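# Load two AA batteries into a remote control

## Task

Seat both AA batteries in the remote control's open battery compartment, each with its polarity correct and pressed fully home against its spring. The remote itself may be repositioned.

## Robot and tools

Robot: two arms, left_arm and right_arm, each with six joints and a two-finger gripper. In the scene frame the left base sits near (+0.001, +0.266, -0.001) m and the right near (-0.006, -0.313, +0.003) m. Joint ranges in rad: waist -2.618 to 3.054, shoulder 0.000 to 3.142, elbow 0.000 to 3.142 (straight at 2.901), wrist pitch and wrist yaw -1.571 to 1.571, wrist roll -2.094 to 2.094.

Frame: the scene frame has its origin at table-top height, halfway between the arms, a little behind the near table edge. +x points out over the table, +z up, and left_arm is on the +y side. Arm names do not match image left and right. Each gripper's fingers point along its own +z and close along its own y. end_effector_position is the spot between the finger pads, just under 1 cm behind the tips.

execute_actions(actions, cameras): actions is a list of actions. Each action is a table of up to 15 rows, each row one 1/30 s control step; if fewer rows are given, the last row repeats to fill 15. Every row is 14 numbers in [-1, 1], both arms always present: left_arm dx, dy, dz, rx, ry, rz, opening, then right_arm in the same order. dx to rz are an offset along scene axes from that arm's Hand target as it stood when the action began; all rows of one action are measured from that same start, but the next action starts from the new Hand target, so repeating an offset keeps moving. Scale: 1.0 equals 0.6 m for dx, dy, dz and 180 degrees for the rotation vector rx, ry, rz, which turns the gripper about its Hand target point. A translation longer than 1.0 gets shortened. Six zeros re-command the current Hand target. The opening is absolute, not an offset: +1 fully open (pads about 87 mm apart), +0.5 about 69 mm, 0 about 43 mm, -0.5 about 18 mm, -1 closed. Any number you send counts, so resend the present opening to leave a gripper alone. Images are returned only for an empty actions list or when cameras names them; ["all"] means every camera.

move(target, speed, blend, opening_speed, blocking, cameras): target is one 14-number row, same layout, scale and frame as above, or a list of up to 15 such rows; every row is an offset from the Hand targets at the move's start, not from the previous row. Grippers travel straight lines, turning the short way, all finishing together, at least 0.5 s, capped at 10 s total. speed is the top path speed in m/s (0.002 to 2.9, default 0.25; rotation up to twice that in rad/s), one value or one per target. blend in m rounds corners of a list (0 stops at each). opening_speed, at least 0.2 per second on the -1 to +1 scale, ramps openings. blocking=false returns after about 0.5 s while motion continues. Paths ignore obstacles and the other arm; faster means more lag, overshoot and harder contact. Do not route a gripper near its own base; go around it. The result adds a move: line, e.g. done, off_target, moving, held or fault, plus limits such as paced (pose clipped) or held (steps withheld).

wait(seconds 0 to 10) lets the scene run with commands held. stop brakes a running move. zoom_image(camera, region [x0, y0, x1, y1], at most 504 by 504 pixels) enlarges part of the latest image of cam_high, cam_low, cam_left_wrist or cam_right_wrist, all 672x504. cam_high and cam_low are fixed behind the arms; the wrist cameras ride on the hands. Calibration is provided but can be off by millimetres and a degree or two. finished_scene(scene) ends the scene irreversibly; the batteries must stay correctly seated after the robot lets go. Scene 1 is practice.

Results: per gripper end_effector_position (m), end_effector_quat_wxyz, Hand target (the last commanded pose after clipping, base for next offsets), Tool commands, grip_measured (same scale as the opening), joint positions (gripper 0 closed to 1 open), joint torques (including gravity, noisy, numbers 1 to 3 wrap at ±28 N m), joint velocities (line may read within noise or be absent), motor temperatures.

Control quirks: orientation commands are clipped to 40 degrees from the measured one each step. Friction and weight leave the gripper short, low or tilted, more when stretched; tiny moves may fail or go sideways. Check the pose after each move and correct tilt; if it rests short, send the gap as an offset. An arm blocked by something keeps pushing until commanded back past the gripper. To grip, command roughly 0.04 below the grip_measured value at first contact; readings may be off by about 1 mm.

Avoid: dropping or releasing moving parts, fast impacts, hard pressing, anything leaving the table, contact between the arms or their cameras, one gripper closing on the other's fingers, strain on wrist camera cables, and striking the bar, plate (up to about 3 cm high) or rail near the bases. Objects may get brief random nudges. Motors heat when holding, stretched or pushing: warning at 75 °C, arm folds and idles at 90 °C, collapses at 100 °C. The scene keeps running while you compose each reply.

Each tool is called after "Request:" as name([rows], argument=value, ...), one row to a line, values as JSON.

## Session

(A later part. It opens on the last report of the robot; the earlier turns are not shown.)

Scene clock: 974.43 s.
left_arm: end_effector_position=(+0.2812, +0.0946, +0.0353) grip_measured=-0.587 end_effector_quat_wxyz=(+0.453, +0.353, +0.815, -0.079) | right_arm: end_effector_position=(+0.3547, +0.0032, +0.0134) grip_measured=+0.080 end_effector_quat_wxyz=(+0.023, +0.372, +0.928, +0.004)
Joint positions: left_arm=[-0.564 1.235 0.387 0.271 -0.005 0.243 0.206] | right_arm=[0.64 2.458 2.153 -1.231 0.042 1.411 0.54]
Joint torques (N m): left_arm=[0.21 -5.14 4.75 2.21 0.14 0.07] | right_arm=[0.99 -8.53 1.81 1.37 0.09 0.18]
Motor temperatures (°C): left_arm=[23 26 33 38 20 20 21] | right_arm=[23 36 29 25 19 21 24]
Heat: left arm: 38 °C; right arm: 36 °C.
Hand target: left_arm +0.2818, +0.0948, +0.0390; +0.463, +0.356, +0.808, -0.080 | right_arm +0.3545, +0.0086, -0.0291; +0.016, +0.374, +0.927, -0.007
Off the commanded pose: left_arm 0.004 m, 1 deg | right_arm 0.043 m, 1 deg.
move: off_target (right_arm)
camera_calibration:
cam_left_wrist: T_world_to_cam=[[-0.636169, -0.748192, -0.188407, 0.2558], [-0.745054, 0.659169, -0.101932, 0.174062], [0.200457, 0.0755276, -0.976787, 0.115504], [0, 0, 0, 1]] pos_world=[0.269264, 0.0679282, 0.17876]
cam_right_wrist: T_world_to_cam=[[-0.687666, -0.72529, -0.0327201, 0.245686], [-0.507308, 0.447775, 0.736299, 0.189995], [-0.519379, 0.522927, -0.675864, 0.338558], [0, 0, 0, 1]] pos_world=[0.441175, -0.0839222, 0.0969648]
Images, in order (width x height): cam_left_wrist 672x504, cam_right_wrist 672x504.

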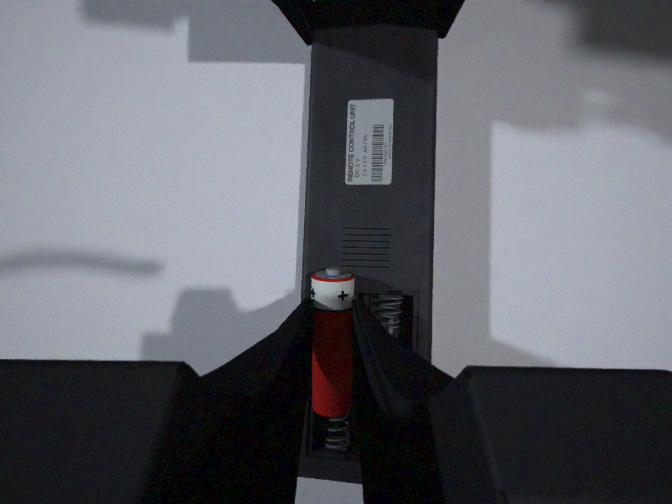

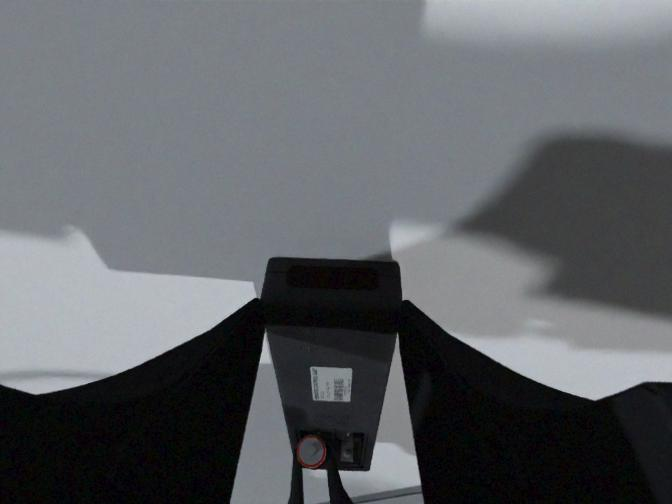

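Request:
move(target=[0, 0, -0.0067, 0, 0, 0, -0.66, 0, 0, 0, 0, 0, 0, 0.03], speed=0.02, cameras=["cam_left_wrist", "cam_right_wrist"])

Request:
zoom_image(camera="cam_left_wrist", region=[270, 250, 450, 500])

Request:
zoom_image(camera="cam_right_wrist", region=[260, 400, 400, 504])

Scene clock: 1003.13 s.
left_arm: end_effector_position=(+0.2813, +0.0944, +0.0350) grip_measured=-0.587 end_effector_quat_wxyz=(+0.458, +0.353, +0.812, -0.080) | right_arm: end_effector_position=(+0.3547, +0.0032, +0.0134) grip_measured=+0.080 end_effector_quat_wxyz=(+0.023, +0.372, +0.928, +0.004)
Joint positions: left_arm=[-0.564 1.235 0.376 0.292 -0.005 0.244 0.206] | right_arm=[0.64 2.458 2.153 -1.231 0.042 1.411 0.54]
Joint torques (N m): left_arm=[0.27 -3.66 4.81 2.28 0.12 0.06] | right_arm=[0.98 -8.53 1.8 1.37 0.08 0.18]
Heat: left arm: 36 °C; right arm: 36 °C.
Hand target: left_arm +0.2818, +0.0948, +0.0350; +0.463, +0.356, +0.807, -0.080 | right_arm +0.3545, +0.0086, -0.0291; +0.016, +0.374, +0.927, -0.007
Off the commanded pose: left_arm 0.001 m, 1 deg | right_arm 0.043 m, 1 deg.
move: off_target (right_arm)
camera_calibration:
cam_left_wrist: T_world_to_cam=[[-0.635274, -0.7486, -0.189801, 0.255399], [-0.743461, 0.659324, -0.11206, 0.174017], [0.209029, 0.0699207, -0.975407, 0.113259], [0, 0, 0, 1]] pos_world=[0.267949, 0.0685391, 0.178449]
cam_right_wrist: T_world_to_cam=[[-0.687666, -0.72529, -0.0327201, 0.245686], [-0.507308, 0.447775, 0.736299, 0.189995], [-0.519379, 0.522927, -0.675864, 0.338558], [0, 0, 0, 1]] pos_world=[0.441175, -0.0839222, 0.0969648]
Images, in order (width x height): cam_left_wrist 672x504, cam_right_wrist 672x504.

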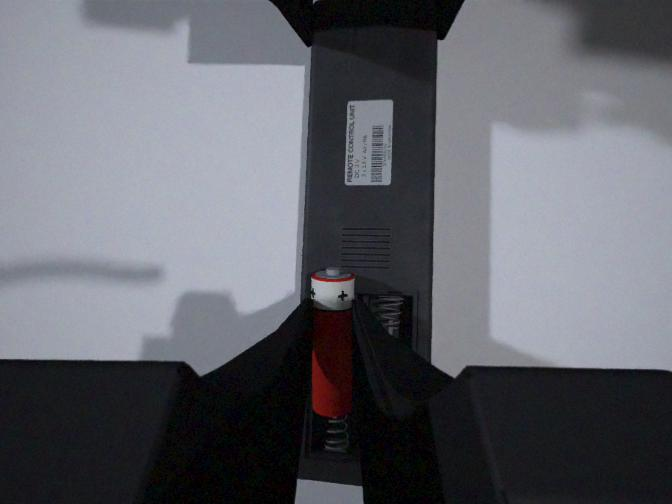

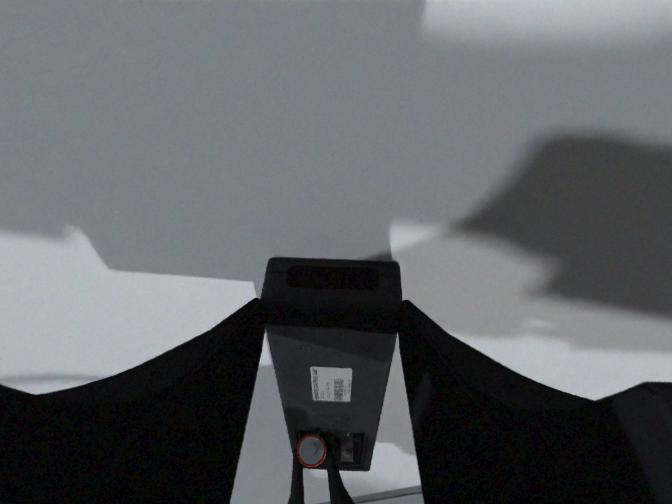

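Scaled by 2.016.

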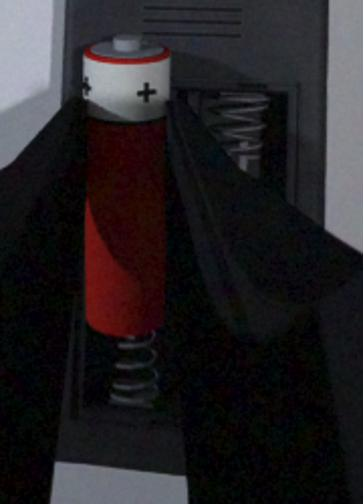

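Scaled by 3.600.

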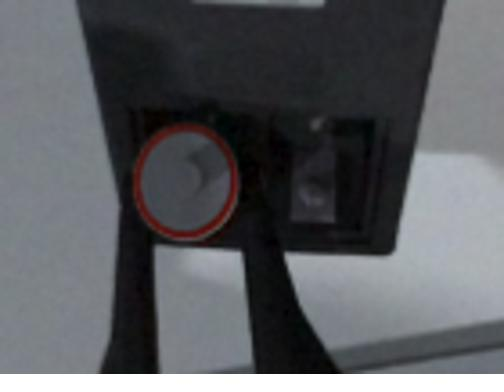

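Request:
move(target=[0, 0, -0.0067, 0, 0, 0, -0.66, 0, 0, 0, 0, 0, 0, 0.03], speed=0.02, cameras=["cam_left_wrist", "cam_right_wrist"])

Request:
zoom_image(camera="cam_right_wrist", region=[260, 400, 400, 504])

Scene clock: 1010.97 s.
left_arm: end_effector_position=(+0.2817, +0.0939, +0.0331) grip_measured=-0.587 end_effector_quat_wxyz=(+0.461, +0.352, +0.810, -0.081) | right_arm: end_effector_position=(+0.3547, +0.0032, +0.0134) grip_measured=+0.080 end_effector_quat_wxyz=(+0.023, +0.372, +0.928, +0.004)
Joint positions: left_arm=[-0.564 1.245 0.366 0.319 -0.003 0.245 0.206] | right_arm=[0.64 2.458 2.153 -1.231 0.042 1.411 0.54]
Joint torques (N m): left_arm=[0.25 -3.03 4.72 2.28 0.11 0.05] | right_arm=[0.98 -8.53 1.78 1.37 0.08 0.18]
Heat: left arm: 36 °C; right arm: 36 °C.
Hand target: left_arm +0.2817, +0.0948, +0.0309; +0.463, +0.356, +0.807, -0.080 | right_arm +0.3545, +0.0086, -0.0291; +0.016, +0.374, +0.927, -0.007
Off the commanded pose: left_arm 0.002 m, 1 deg | right_arm 0.043 m, 1 deg.
move: off_target (right_arm)
camera_calibration:
cam_left_wrist: T_world_to_cam=[[-0.634964, -0.748712, -0.190397, 0.254907], [-0.742074, 0.65964, -0.119172, 0.174302], [0.214819, 0.0656187, -0.974447, 0.11015], [0, 0, 0, 1]] pos_world=[0.267539, 0.0686475, 0.17664]
cam_right_wrist: T_world_to_cam=[[-0.687666, -0.72529, -0.0327201, 0.245686], [-0.507308, 0.447775, 0.736299, 0.189995], [-0.519379, 0.522927, -0.675864, 0.338558], [0, 0, 0, 1]] pos_world=[0.441175, -0.0839222, 0.0969648]
Images, in order (width x height): cam_left_wrist 672x504, cam_right_wrist 672x504.

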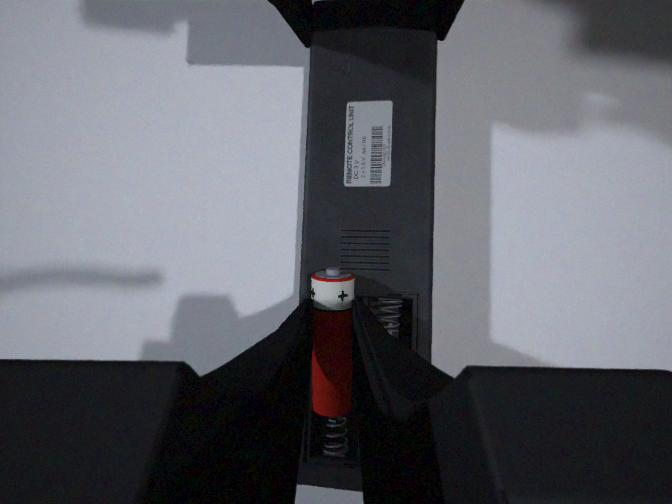

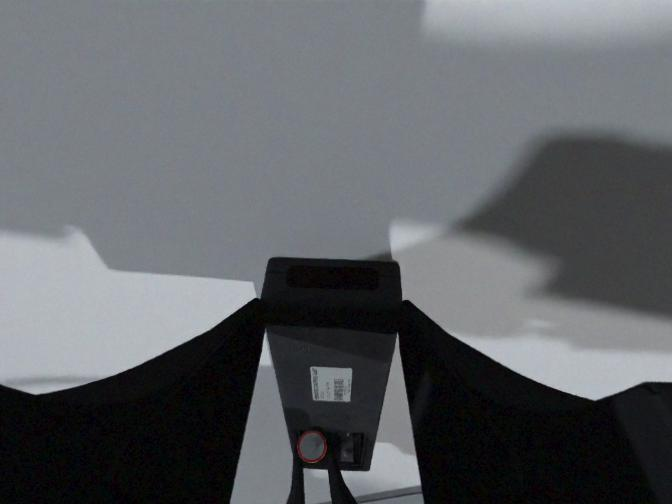

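Scaled by 3.600.

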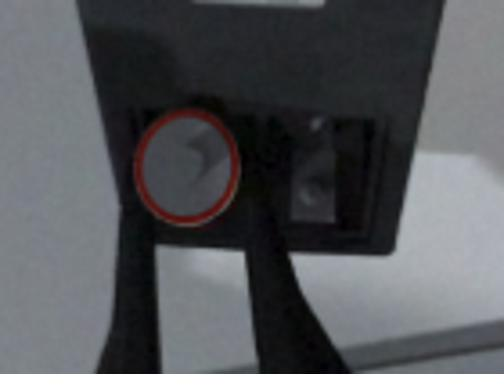

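Request:
move(target=[-0.0073, 0.0072, -0.0025, 0, 0, 0, -0.66, 0, 0, 0, 0, 0, 0, 0.03], speed=0.02, cameras=["cam_left_wrist", "cam_right_wrist"])

Request:
zoom_image(camera="cam_left_wrist", region=[270, 250, 450, 500])

Request:
zoom_image(camera="cam_right_wrist", region=[260, 400, 400, 504])

Scene clock: 1026.97 s.
left_arm: end_effector_position=(+0.2801, +0.0949, +0.0317) grip_measured=-0.587 end_effector_quat_wxyz=(+0.465, +0.354, +0.808, -0.081) | right_arm: end_effector_position=(+0.3548, +0.0032, +0.0134) grip_measured=+0.080 end_effector_quat_wxyz=(+0.023, +0.372, +0.928, +0.004)
Joint positions: left_arm=[-0.564 1.239 0.347 0.341 -0.002 0.249 0.206] | right_arm=[0.64 2.458 2.153 -1.231 0.042 1.411 0.54]
Joint torques (N m): left_arm=[0.91 -4.68 4.3 2.04 0.17 0.03] | right_arm=[0.99 -8.53 1.78 1.37 0.08 0.18]
Heat: left arm: 37 °C; right arm: 36 °C.
Hand target: left_arm +0.2774, +0.0991, +0.0295; +0.463, +0.356, +0.807, -0.080 | right_arm +0.3545, +0.0085, -0.0291; +0.016, +0.374, +0.927, -0.007
Off the commanded pose: left_arm 0.006 m, 0 deg | right_arm 0.043 m, 2 deg.
move: off_target (right_arm)
camera_calibration:
cam_left_wrist: T_world_to_cam=[[-0.635757, -0.746988, -0.194478, 0.254563], [-0.738713, 0.661876, -0.12737, 0.171349], [0.223864, 0.062687, -0.972602, 0.106724], [0, 0, 0, 1]] pos_world=[0.264526, 0.0700539, 0.175132]
cam_right_wrist: T_world_to_cam=[[-0.687633, -0.7253, -0.0331698, 0.245785], [-0.507558, 0.447527, 0.736278, 0.190063], [-0.519178, 0.523125, -0.675866, 0.338606], [0, 0, 0, 1]] pos_world=[0.441275, -0.083923, 0.0970656]
Images, in order (width x height): cam_left_wrist 672x504, cam_right_wrist 672x504.

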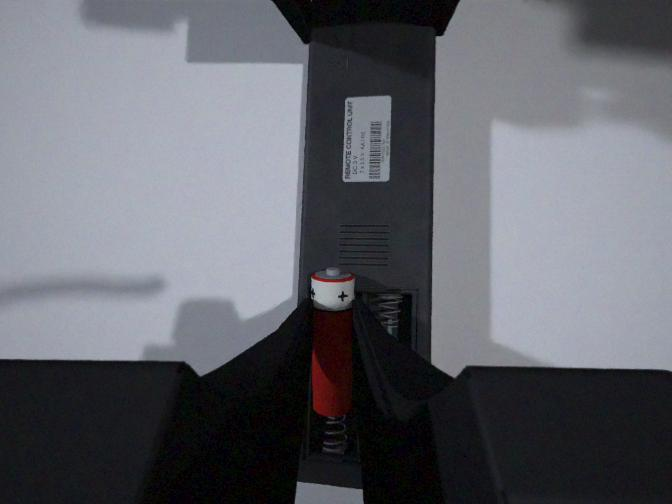

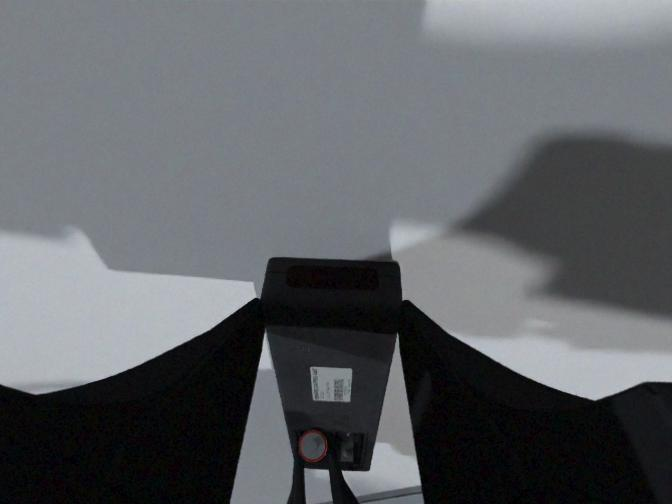

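Scaled by 2.016.

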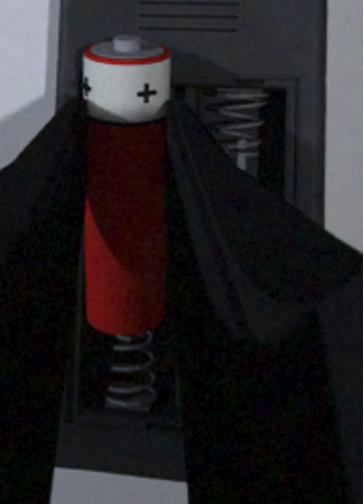

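Scaled by 3.600.

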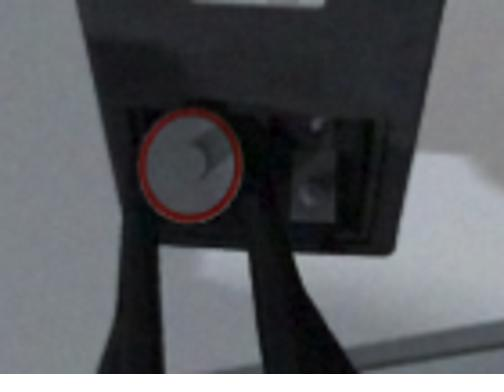

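Request:
move(target=[-0.0057, 0.0073, 0, 0, 0, 0, -0.66, 0, 0, 0, 0, 0, 0, 0.03], speed=0.02, cameras=["cam_left_wrist", "cam_right_wrist"])

Request:
zoom_image(camera="cam_left_wrist", region=[270, 250, 450, 500])

Request:
zoom_image(camera="cam_right_wrist", region=[260, 400, 400, 504])

Scene clock: 1038.03 s.
left_arm: end_effector_position=(+0.2768, +0.0980, +0.0316) grip_measured=-0.587 end_effector_quat_wxyz=(+0.466, +0.353, +0.807, -0.084) | right_arm: end_effector_position=(+0.3548, +0.0032, +0.0134) grip_measured=+0.080 end_effector_quat_wxyz=(+0.023, +0.372, +0.928, +0.004)
Joint positions: left_arm=[-0.554 1.215 0.328 0.341 0.011 0.251 0.206] | right_arm=[0.64 2.458 2.153 -1.231 0.042 1.411 0.54]
Joint torques (N m): left_arm=[0.92 -4.83 4.55 1.92 0.1 0.06] | right_arm=[0.98 -8.54 1.8 1.37 0.08 0.18]
Heat: left arm: 36 °C; right arm: 36 °C.
Hand target: left_arm +0.2739, +0.1035, +0.0294; +0.463, +0.356, +0.807, -0.080 | right_arm +0.3545, +0.0085, -0.0291; +0.016, +0.374, +0.927, -0.007
Off the commanded pose: left_arm 0.007 m, 1 deg | right_arm 0.043 m, 2 deg.
move: off_target (right_arm)
camera_calibration:
cam_left_wrist: T_world_to_cam=[[-0.637896, -0.746331, -0.189943, 0.255145], [-0.73642, 0.663301, -0.133109, 0.166353], [0.225333, 0.0549684, -0.97273, 0.10755], [0, 0, 0, 1]] pos_world=[0.261027, 0.0741692, 0.175223]
cam_right_wrist: T_world_to_cam=[[-0.687633, -0.7253, -0.0331698, 0.245785], [-0.507558, 0.447527, 0.736278, 0.190063], [-0.519178, 0.523125, -0.675866, 0.338606], [0, 0, 0, 1]] pos_world=[0.441275, -0.083923, 0.0970656]
Images, in order (width x height): cam_left_wrist 672x504, cam_right_wrist 672x504.

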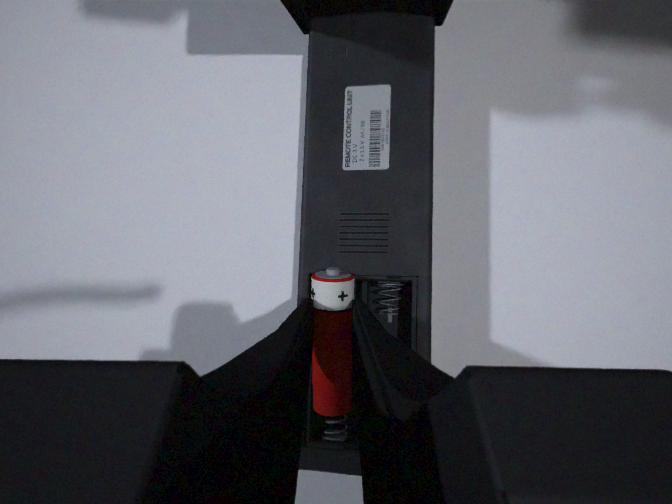

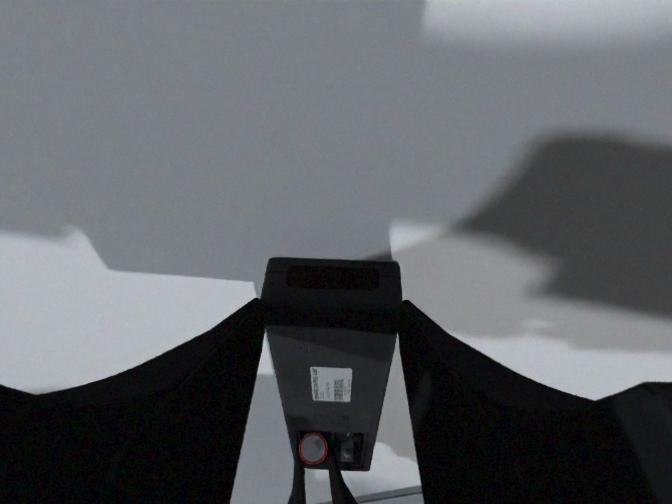

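Scaled by 2.016.

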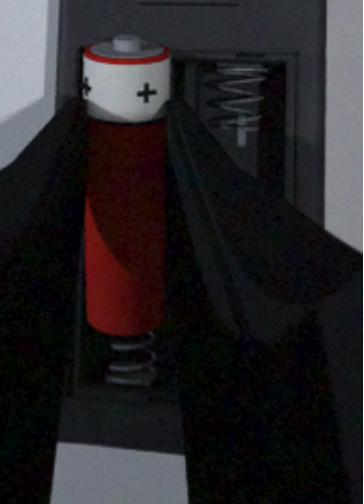

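Scaled by 3.600.

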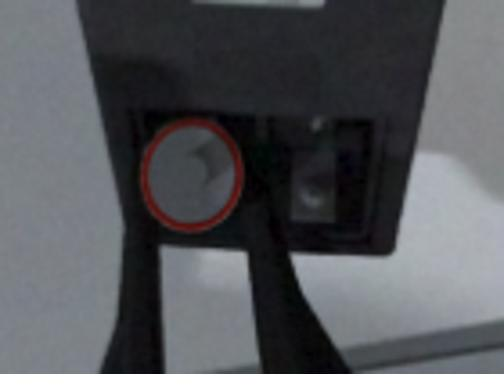

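Request:
move(target=[-0.0073, 0.0068, 0, 0, 0, 0, -0.66, 0, 0, 0, 0, 0, 0, 0.03], speed=0.02, cameras=["cam_left_wrist", "cam_right_wrist"])

Request:
zoom_image(camera="cam_left_wrist", region=[270, 250, 450, 500])

Request:
zoom_image(camera="cam_right_wrist", region=[260, 400, 400, 504])

Scene clock: 1059.70 s.
left_arm: end_effector_position=(+0.2750, +0.1002, +0.0354) grip_measured=-0.587 end_effector_quat_wxyz=(+0.474, +0.352, +0.802, -0.086) | right_arm: end_effector_position=(+0.3547, +0.0042, +0.0135) grip_measured=+0.080 end_effector_quat_wxyz=(+0.021, +0.372, +0.928, +0.006)
Joint positions: left_arm=[-0.548 1.181 0.311 0.341 0.018 0.255 0.206] | right_arm=[0.64 2.458 2.153 -1.229 0.037 1.411 0.54]
Joint torques (N m): left_arm=[0.91 -4.45 4.52 1.78 0.09 0.06] | right_arm=[0.99 -8.54 1.78 1.35 0.13 0.18]
Heat: left arm: 36 °C; right arm: 36 °C.
Hand target: left_arm +0.2695, +0.1075, +0.0294; +0.463, +0.356, +0.807, -0.080 | right_arm +0.3545, +0.0085, -0.0291; +0.016, +0.374, +0.927, -0.007
Off the commanded pose: left_arm 0.011 m, 2 deg | right_arm 0.043 m, 2 deg.
move: off_target (left_arm, right_arm)
camera_calibration:
cam_left_wrist: T_world_to_cam=[[-0.636154, -0.747317, -0.191898, 0.256039], [-0.733416, 0.662937, -0.150386, 0.163914], [0.239603, 0.0450727, -0.969824, 0.108493], [0, 0, 0, 1]] pos_world=[0.257102, 0.077788, 0.179003]
cam_right_wrist: T_world_to_cam=[[-0.687612, -0.725195, -0.0357977, 0.246454], [-0.506542, 0.4438, 0.739228, 0.189053], [-0.520197, 0.526435, -0.672504, 0.33843], [0, 0, 0, 1]] pos_world=[0.441278, -0.0833361, 0.0966646]
Images, in order (width x height): cam_left_wrist 672x504, cam_right_wrist 672x504.

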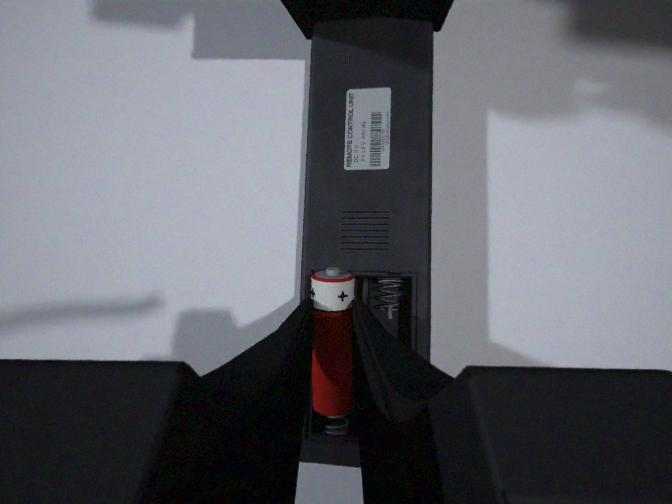

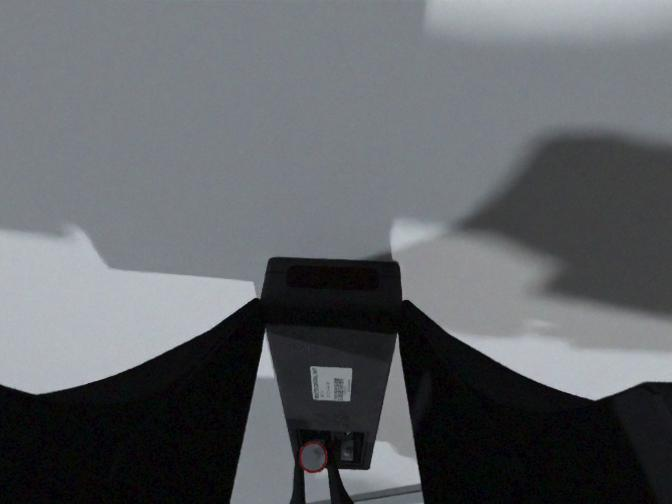

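Scaled by 2.016.

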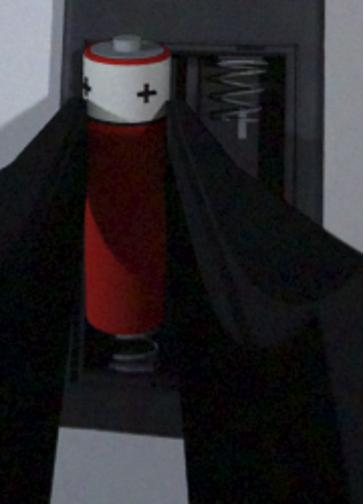

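Scaled by 3.600.

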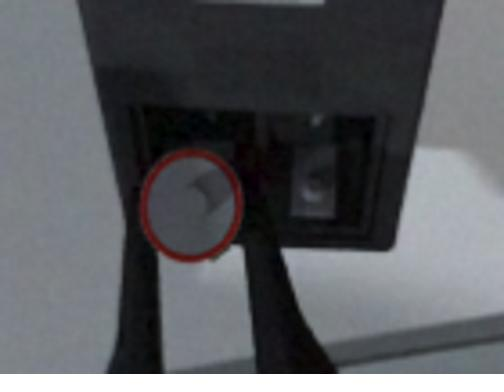

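Request:
move(target=[0.0067, -0.0058, -0.0067, 0, 0, 0, -0.66, 0, 0, 0, 0, 0, 0, 0.03], speed=0.02, cameras=["cam_left_wrist", "cam_right_wrist"])

Request:
zoom_image(camera="cam_left_wrist", region=[270, 250, 450, 500])

Request:
zoom_image(camera="cam_right_wrist", region=[260, 400, 400, 504])

Scene clock: 1078.00 s.
left_arm: end_effector_position=(+0.2759, +0.0996, +0.0322) grip_measured=-0.587 end_effector_quat_wxyz=(+0.472, +0.353, +0.803, -0.086) | right_arm: end_effector_position=(+0.3547, +0.0042, +0.0135) grip_measured=+0.080 end_effector_quat_wxyz=(+0.021, +0.372, +0.928, +0.006)
Joint positions: left_arm=[-0.548 1.202 0.311 0.357 0.018 0.255 0.206] | right_arm=[0.64 2.458 2.153 -1.229 0.037 1.411 0.54]
Joint torques (N m): left_arm=[0.54 -2.4 4.9 2.03 0.05 0.05] | right_arm=[0.99 -8.54 1.83 1.35 0.12 0.18]
Heat: left arm: 35 °C; right arm: 36 °C.
Hand target: left_arm +0.2735, +0.1041, +0.0254; +0.463, +0.356, +0.807, -0.080 | right_arm +0.3545, +0.0085, -0.0291; +0.016, +0.374, +0.927, -0.007
Off the commanded pose: left_arm 0.008 m, 1 deg | right_arm 0.043 m, 2 deg.
move: off_target (right_arm)
camera_calibration:
cam_left_wrist: T_world_to_cam=[[-0.637113, -0.746597, -0.191521, 0.255697], [-0.733849, 0.663553, -0.145476, 0.164333], [0.235696, 0.0478629, -0.970647, 0.106044], [0, 0, 0, 1]] pos_world=[0.25851, 0.0767829, 0.175809]
cam_right_wrist: T_world_to_cam=[[-0.687612, -0.725195, -0.0357977, 0.246454], [-0.506542, 0.4438, 0.739228, 0.189053], [-0.520197, 0.526435, -0.672504, 0.33843], [0, 0, 0, 1]] pos_world=[0.441278, -0.0833361, 0.0966646]
Images, in order (width x height): cam_left_wrist 672x504, cam_right_wrist 672x504.

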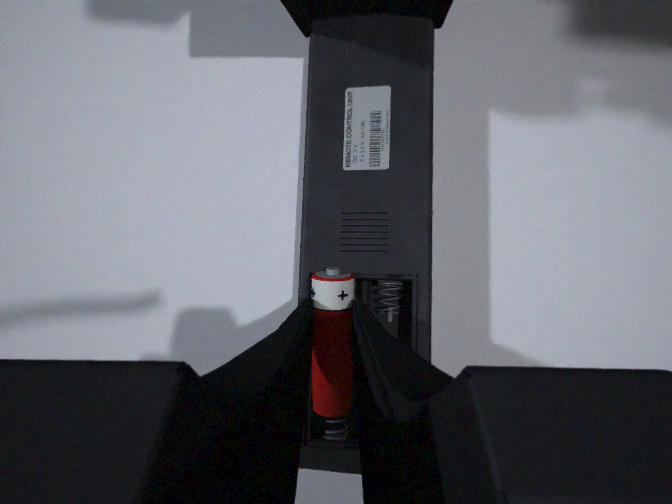

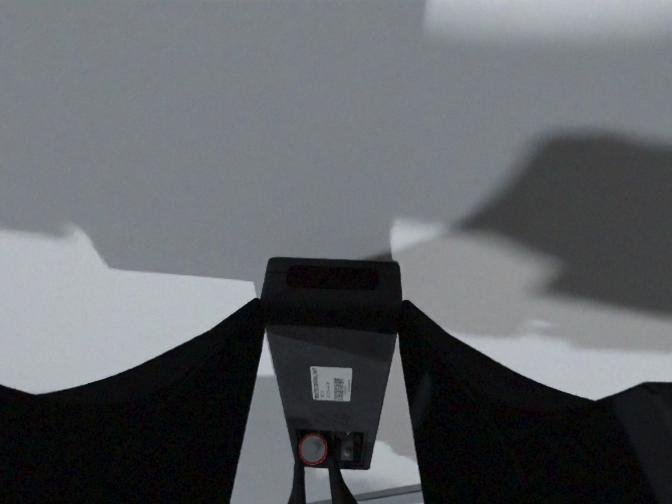

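Scaled by 2.016.

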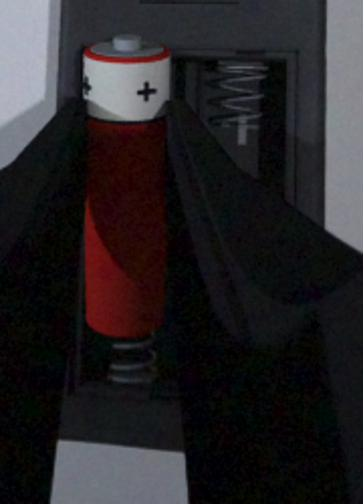

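Scaled by 3.600.

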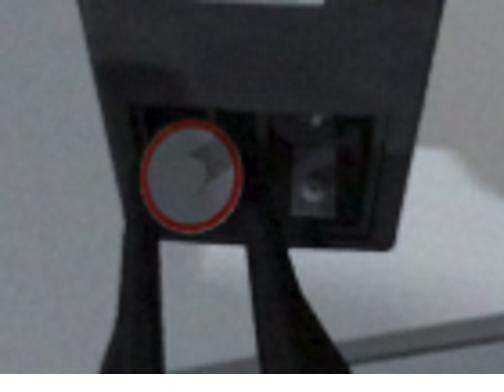

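Request:
move(target=[-0.0073, 0.0073, 0, 0, 0, 0, -0.66, 0, 0, 0, 0, 0, 0, 0.03], speed=0.02, cameras=["cam_left_wrist", "cam_right_wrist"])

Request:
zoom_image(camera="cam_left_wrist", region=[270, 250, 450, 500])

Request:
zoom_image(camera="cam_right_wrist", region=[260, 400, 400, 504])

Scene clock: 1097.37 s.
left_arm: end_effector_position=(+0.2748, +0.1003, +0.0327) grip_measured=-0.587 end_effector_quat_wxyz=(+0.474, +0.353, +0.802, -0.087) | right_arm: end_effector_position=(+0.3547, +0.0042, +0.0135) grip_measured=+0.080 end_effector_quat_wxyz=(+0.021, +0.372, +0.928, +0.006)
Joint positions: left_arm=[-0.546 1.193 0.303 0.361 0.023 0.257 0.206] | right_arm=[0.64 2.458 2.153 -1.229 0.037 1.411 0.54]
Joint torques (N m): left_arm=[1.01 -4.19 4.04 1.85 0.07 0.05] | right_arm=[0.99 -8.53 1.8 1.36 0.13 0.17]
Heat: left arm: 35 °C; right arm: 36 °C.
Hand target: left_arm +0.2692, +0.1084, +0.0254; +0.463, +0.356, +0.807, -0.080 | right_arm +0.3545, +0.0085, -0.0291; +0.016, +0.374, +0.927, -0.007
Off the commanded pose: left_arm 0.012 m, 2 deg | right_arm 0.043 m, 2 deg.
move: off_target (left_arm, right_arm)
camera_calibration:
cam_left_wrist: T_world_to_cam=[[-0.638578, -0.745358, -0.191465, 0.255952], [-0.731225, 0.665234, -0.150906, 0.162439], [0.239848, 0.0436386, -0.969829, 0.105981], [0, 0, 0, 1]] pos_world=[0.256805, 0.0780915, 0.176302]
cam_right_wrist: T_world_to_cam=[[-0.687612, -0.725195, -0.0357977, 0.246454], [-0.506542, 0.4438, 0.739228, 0.189053], [-0.520197, 0.526435, -0.672504, 0.33843], [0, 0, 0, 1]] pos_world=[0.441278, -0.0833361, 0.0966646]
Images, in order (width x height): cam_left_wrist 672x504, cam_right_wrist 672x504.

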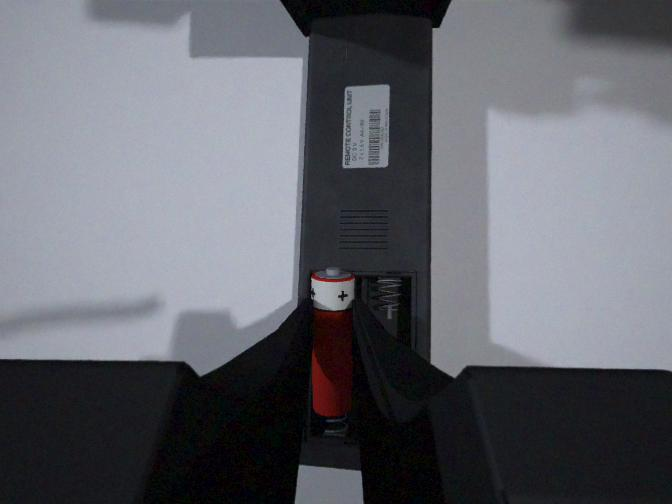

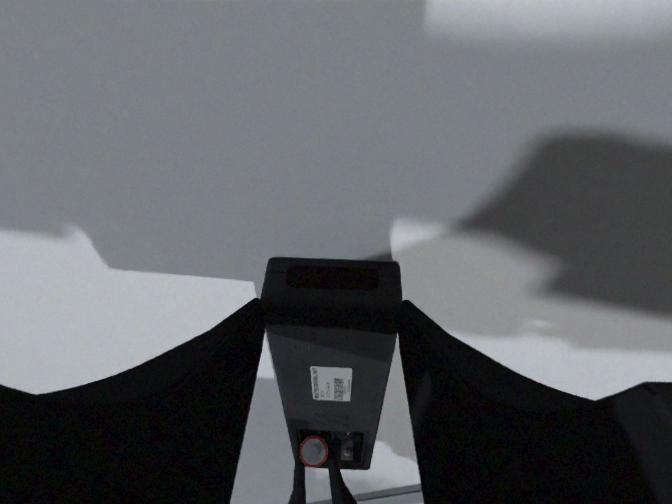

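Scaled by 2.016.

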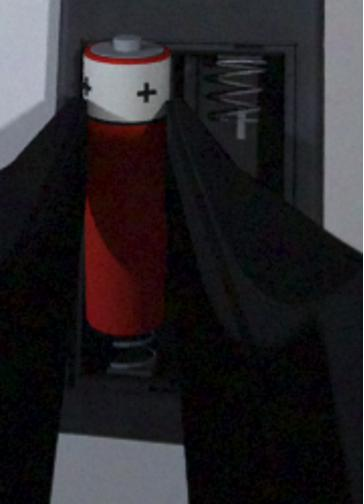

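Scaled by 3.600.

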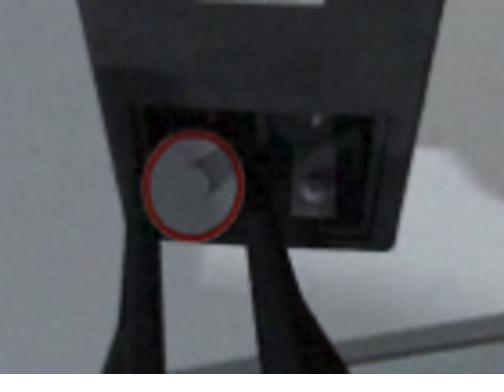

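Request:
move(target=[-0.0061, 0.0065, -0.004, 0, 0, 0, -0.66, 0, 0, 0, 0, 0, 0, 0.03], speed=0.02, cameras=["cam_left_wrist", "cam_right_wrist"])

Request:
zoom_image(camera="cam_left_wrist", region=[270, 250, 450, 500])

Request:
zoom_image(camera="cam_right_wrist", region=[260, 400, 400, 504])

Scene clock: 1120.13 s.
left_arm: end_effector_position=(+0.2731, +0.1028, +0.0332) grip_measured=-0.587 end_effector_quat_wxyz=(+0.479, +0.353, +0.799, -0.088) | right_arm: end_effector_position=(+0.3539, +0.0062, +0.0137) grip_measured=+0.080 end_effector_quat_wxyz=(+0.017, +0.372, +0.928, +0.010)
Joint positions: left_arm=[-0.538 1.173 0.283 0.374 0.031 0.262 0.206] | right_arm=[0.64 2.458 2.152 -1.225 0.025 1.411 0.54]
Joint torques (N m): left_arm=[1.02 -3.89 3.92 1.77 0.05 0.05] | right_arm=[1.01 -8.5 1.99 1.31 0.24 0.18]
Heat: left arm: 34 °C; right arm: 36 °C.
Hand target: left_arm +0.2656, +0.1123, +0.0231; +0.463, +0.356, +0.807, -0.080 | right_arm +0.3546, +0.0085, -0.0291; +0.016, +0.374, +0.927, -0.007
Off the commanded pose: left_arm 0.016 m, 2 deg | right_arm 0.043 m, 2 deg.
move: off_target (left_arm, right_arm)
camera_calibration:
cam_left_wrist: T_world_to_cam=[[-0.637288, -0.746062, -0.193018, 0.256531], [-0.728975, 0.664857, -0.162976, 0.159327], [0.24992, 0.0368426, -0.967565, 0.104598], [0, 0, 0, 1]] pos_world=[0.253488, 0.0816043, 0.176687]
cam_right_wrist: T_world_to_cam=[[-0.687483, -0.725077, -0.0403777, 0.24738], [-0.503005, 0.435348, 0.746631, 0.186343], [-0.523786, 0.533607, -0.664012, 0.338096], [0, 0, 0, 1]] pos_world=[0.440892, -0.0821647, 0.0953585]
Images, in order (width x height): cam_left_wrist 672x504, cam_right_wrist 672x504.

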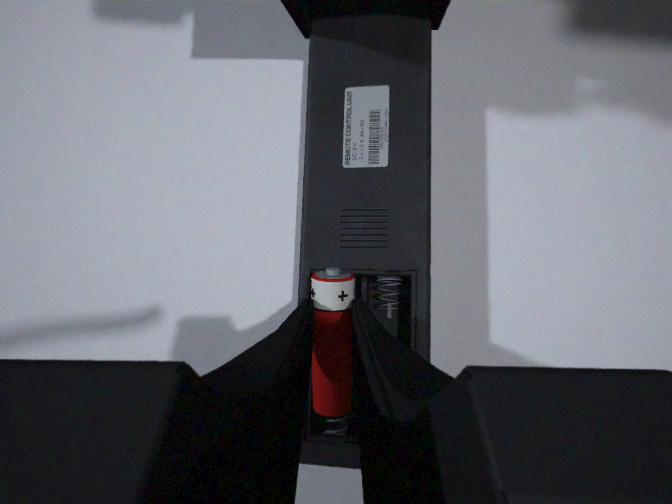

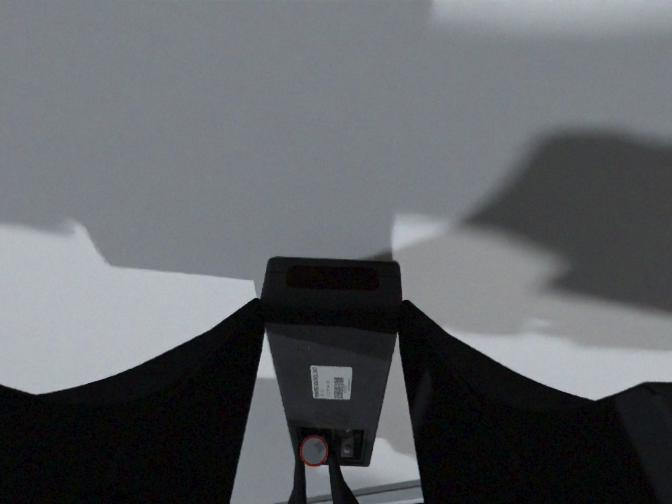

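Scaled by 2.016.

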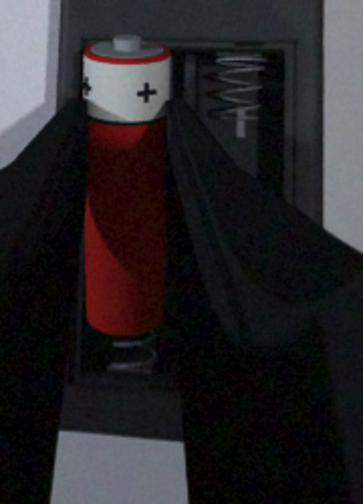

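Scaled by 3.600.

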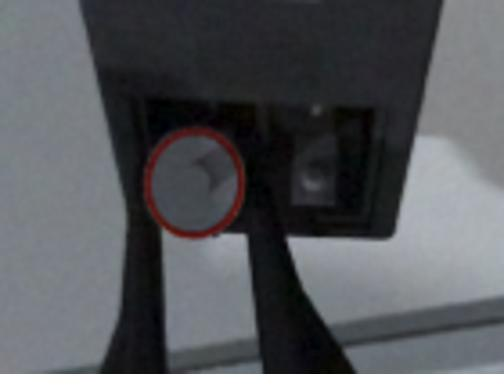

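Request:
move(target=[0, 0, 0, 0, 0, 0, -0.66, 0.0073, -0.0068, 0, 0, 0, 0, 0.03], speed=0.02, cameras=["cam_left_wrist", "cam_right_wrist"])

Request:
zoom_image(camera="cam_left_wrist", region=[270, 250, 450, 500])

Request:
zoom_image(camera="cam_right_wrist", region=[260, 400, 400, 504])

Scene clock: 1131.63 s.
left_arm: end_effector_position=(+0.2731, +0.1029, +0.0332) grip_measured=-0.587 end_effector_quat_wxyz=(+0.479, +0.353, +0.799, -0.088) | right_arm: end_effector_position=(+0.3538, +0.0062, +0.0133) grip_measured=+0.080 end_effector_quat_wxyz=(+0.015, +0.372, +0.928, +0.013)
Joint positions: left_arm=[-0.538 1.173 0.283 0.374 0.031 0.262 0.206] | right_arm=[0.638 2.454 2.142 -1.216 0.019 1.409 0.54]
Joint torques (N m): left_arm=[0.98 -3.92 3.92 1.76 0.06 0.04] | right_arm=[0.1 -7.73 3.52 1.2 0.28 0.08]
Heat: left arm: 35 °C; right arm: 36 °C.
Hand target: left_arm +0.2656, +0.1123, +0.0231; +0.463, +0.356, +0.807, -0.080 | right_arm +0.3589, +0.0045, -0.0290; +0.016, +0.374, +0.927, -0.007
Off the commanded pose: left_arm 0.016 m, 2 deg | right_arm 0.043 m, 2 deg.
move: off_target (left_arm, right_arm)
camera_calibration:
cam_left_wrist: T_world_to_cam=[[-0.637539, -0.7457, -0.193588, 0.256665], [-0.728654, 0.66524, -0.162846, 0.159192], [0.250216, 0.037238, -0.967474, 0.104475], [0, 0, 0, 1]] pos_world=[0.253488, 0.0816037, 0.176688]
cam_right_wrist: T_world_to_cam=[[-0.687704, -0.724655, -0.0440292, 0.247508], [-0.501592, 0.43042, 0.750429, 0.186055], [-0.524851, 0.538158, -0.659483, 0.338115], [0, 0, 0, 1]] pos_world=[0.440996, -0.082683, 0.0942572]
Images, in order (width x height): cam_left_wrist 672x504, cam_right_wrist 672x504.

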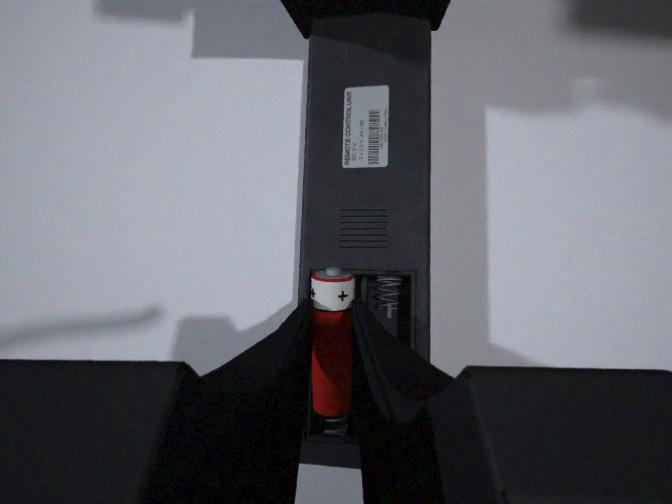

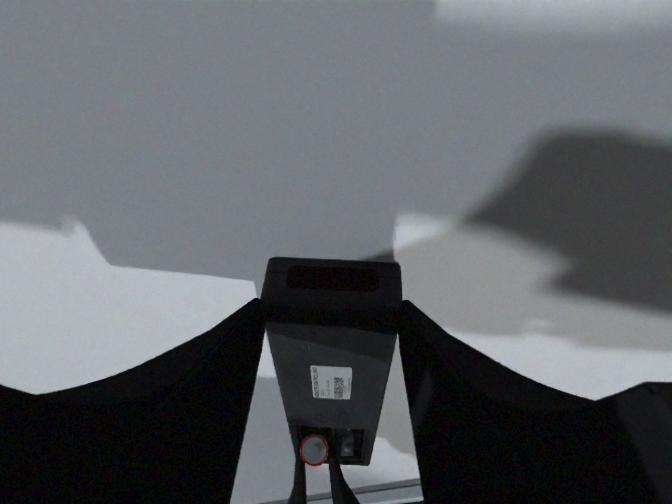

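Scaled by 2.016.

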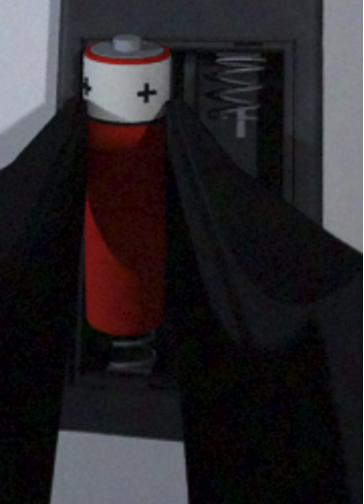

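Scaled by 3.600.

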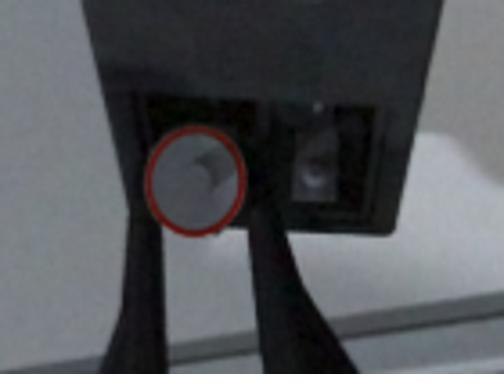

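Request:
move(target=[0, 0, 0, 0, 0, 0, -0.66, 0.0073, -0.0068, 0, 0, 0, 0, 0.03], speed=0.02, cameras=["cam_left_wrist"])

Request:
zoom_image(camera="cam_left_wrist", region=[270, 250, 450, 500])

Scene clock: 1136.87 s.
left_arm: end_effector_position=(+0.2731, +0.1029, +0.0332) grip_measured=-0.587 end_effector_quat_wxyz=(+0.479, +0.353, +0.799, -0.088) | right_arm: end_effector_position=(+0.3558, +0.0041, +0.0135) grip_measured=+0.080 end_effector_quat_wxyz=(+0.012, +0.374, +0.927, +0.015)
Joint positions: left_arm=[-0.538 1.173 0.283 0.374 0.031 0.262 0.206] | right_arm=[0.63 2.454 2.142 -1.216 0.012 1.406 0.54]
Joint torques (N m): left_arm=[0.99 -3.93 3.92 1.76 0.06 0.03] | right_arm=[-0.28 -7.27 4.38 1.15 0.34 0]
Heat: left arm: 35 °C; right arm: 35 °C.
Hand target: left_arm +0.2656, +0.1123, +0.0231; +0.463, +0.356, +0.807, -0.080 | right_arm +0.3634, +0.0003, -0.0290; +0.016, +0.374, +0.927, -0.007
Off the commanded pose: left_arm 0.016 m, 2 deg | right_arm 0.043 m, 3 deg.
move: off_target (left_arm, right_arm)
camera_calibration:
cam_left_wrist: T_world_to_cam=[[-0.637539, -0.7457, -0.193588, 0.256665], [-0.728654, 0.66524, -0.162846, 0.159192], [0.250216, 0.037238, -0.967474, 0.104475], [0, 0, 0, 1]] pos_world=[0.253488, 0.0816037, 0.176688]
Images, in order (width x height): cam_left_wrist 672x504.

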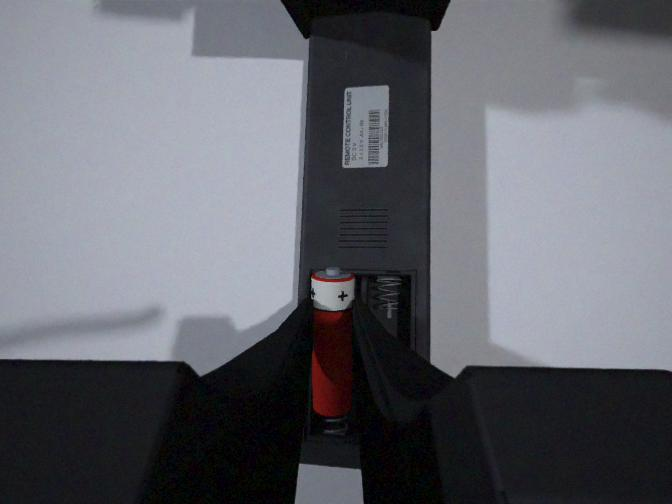

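Scaled by 2.016.

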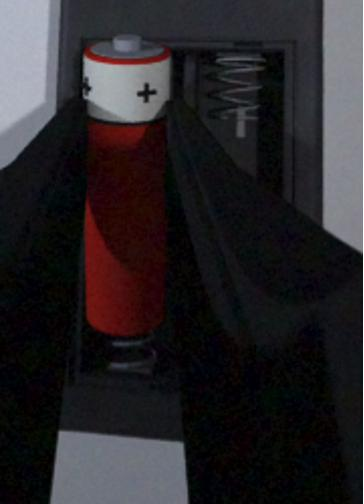

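Request:
wait(seconds=0.1, cameras=["cam_right_wrist", "cam_low"])

Request:
zoom_image(camera="cam_right_wrist", region=[240, 240, 430, 504])

Scene clock: 1140.90 s.
left_arm: end_effector_position=(+0.2731, +0.1029, +0.0332) grip_measured=-0.587 end_effector_quat_wxyz=(+0.479, +0.353, +0.799, -0.088) | right_arm: end_effector_position=(+0.3558, +0.0041, +0.0135) grip_measured=+0.080 end_effector_quat_wxyz=(+0.012, +0.374, +0.927, +0.015)
Joint positions: left_arm=[-0.538 1.173 0.283 0.374 0.031 0.262 0.206] | right_arm=[0.63 2.454 2.142 -1.216 0.012 1.406 0.54]
Joint torques (N m): left_arm=[0.98 -3.93 3.92 1.77 0.06 0.04] | right_arm=[-0.28 -7.24 4.37 1.15 0.35 0]
Heat: left arm: 35 °C; right arm: 35 °C.
Hand target: left_arm +0.2656, +0.1123, +0.0231; +0.463, +0.356, +0.807, -0.080 | right_arm +0.3634, +0.0003, -0.0290; +0.016, +0.374, +0.927, -0.007
Tool commands: left_gripper/opening=-0.66 right_gripper/opening=+0.03
Off the commanded pose: left_arm 0.016 m, 2 deg | right_arm 0.043 m, 3 deg.
wait: 0.10 s; at rest from the start
camera_calibration:
cam_right_wrist: T_world_to_cam=[[-0.691288, -0.721156, -0.04532, 0.248544], [-0.496849, 0.428858, 0.754468, 0.186107], [-0.524654, 0.544072, -0.65477, 0.340271], [0, 0, 0, 1]] pos_world=[0.442807, -0.0857063, 0.0936515]
Images, in order (width x height): cam_low 672x504, cam_right_wrist 672x504.

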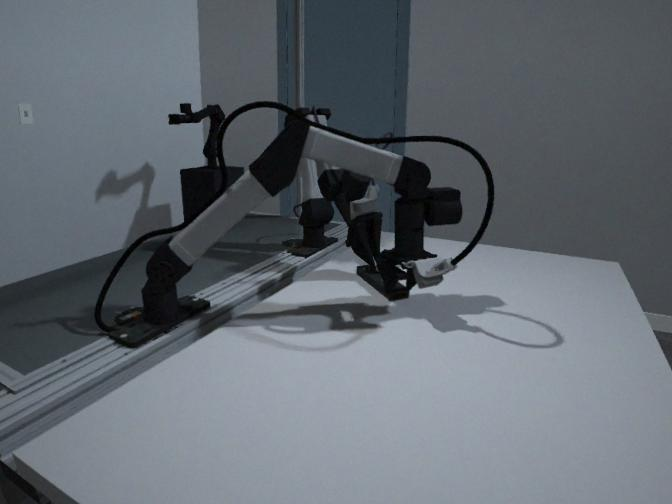

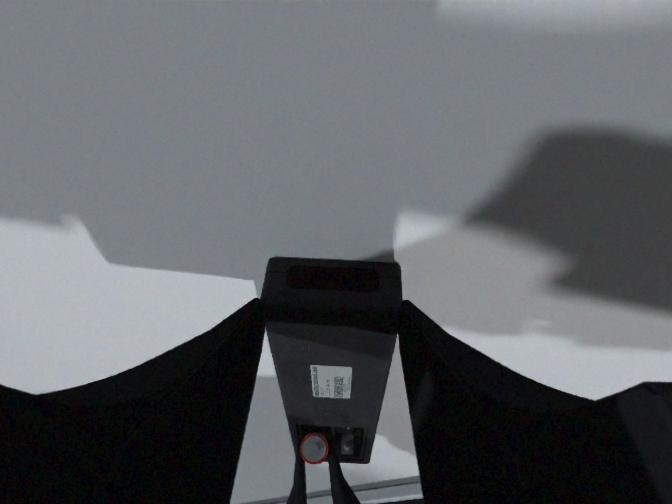

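Scaled by 1.909.

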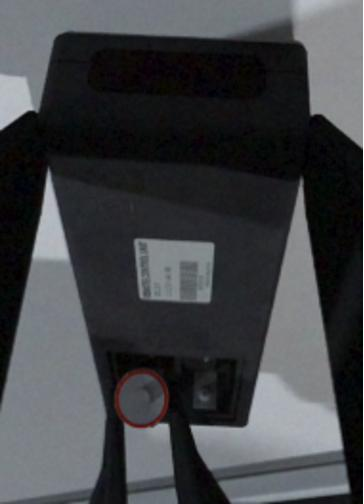

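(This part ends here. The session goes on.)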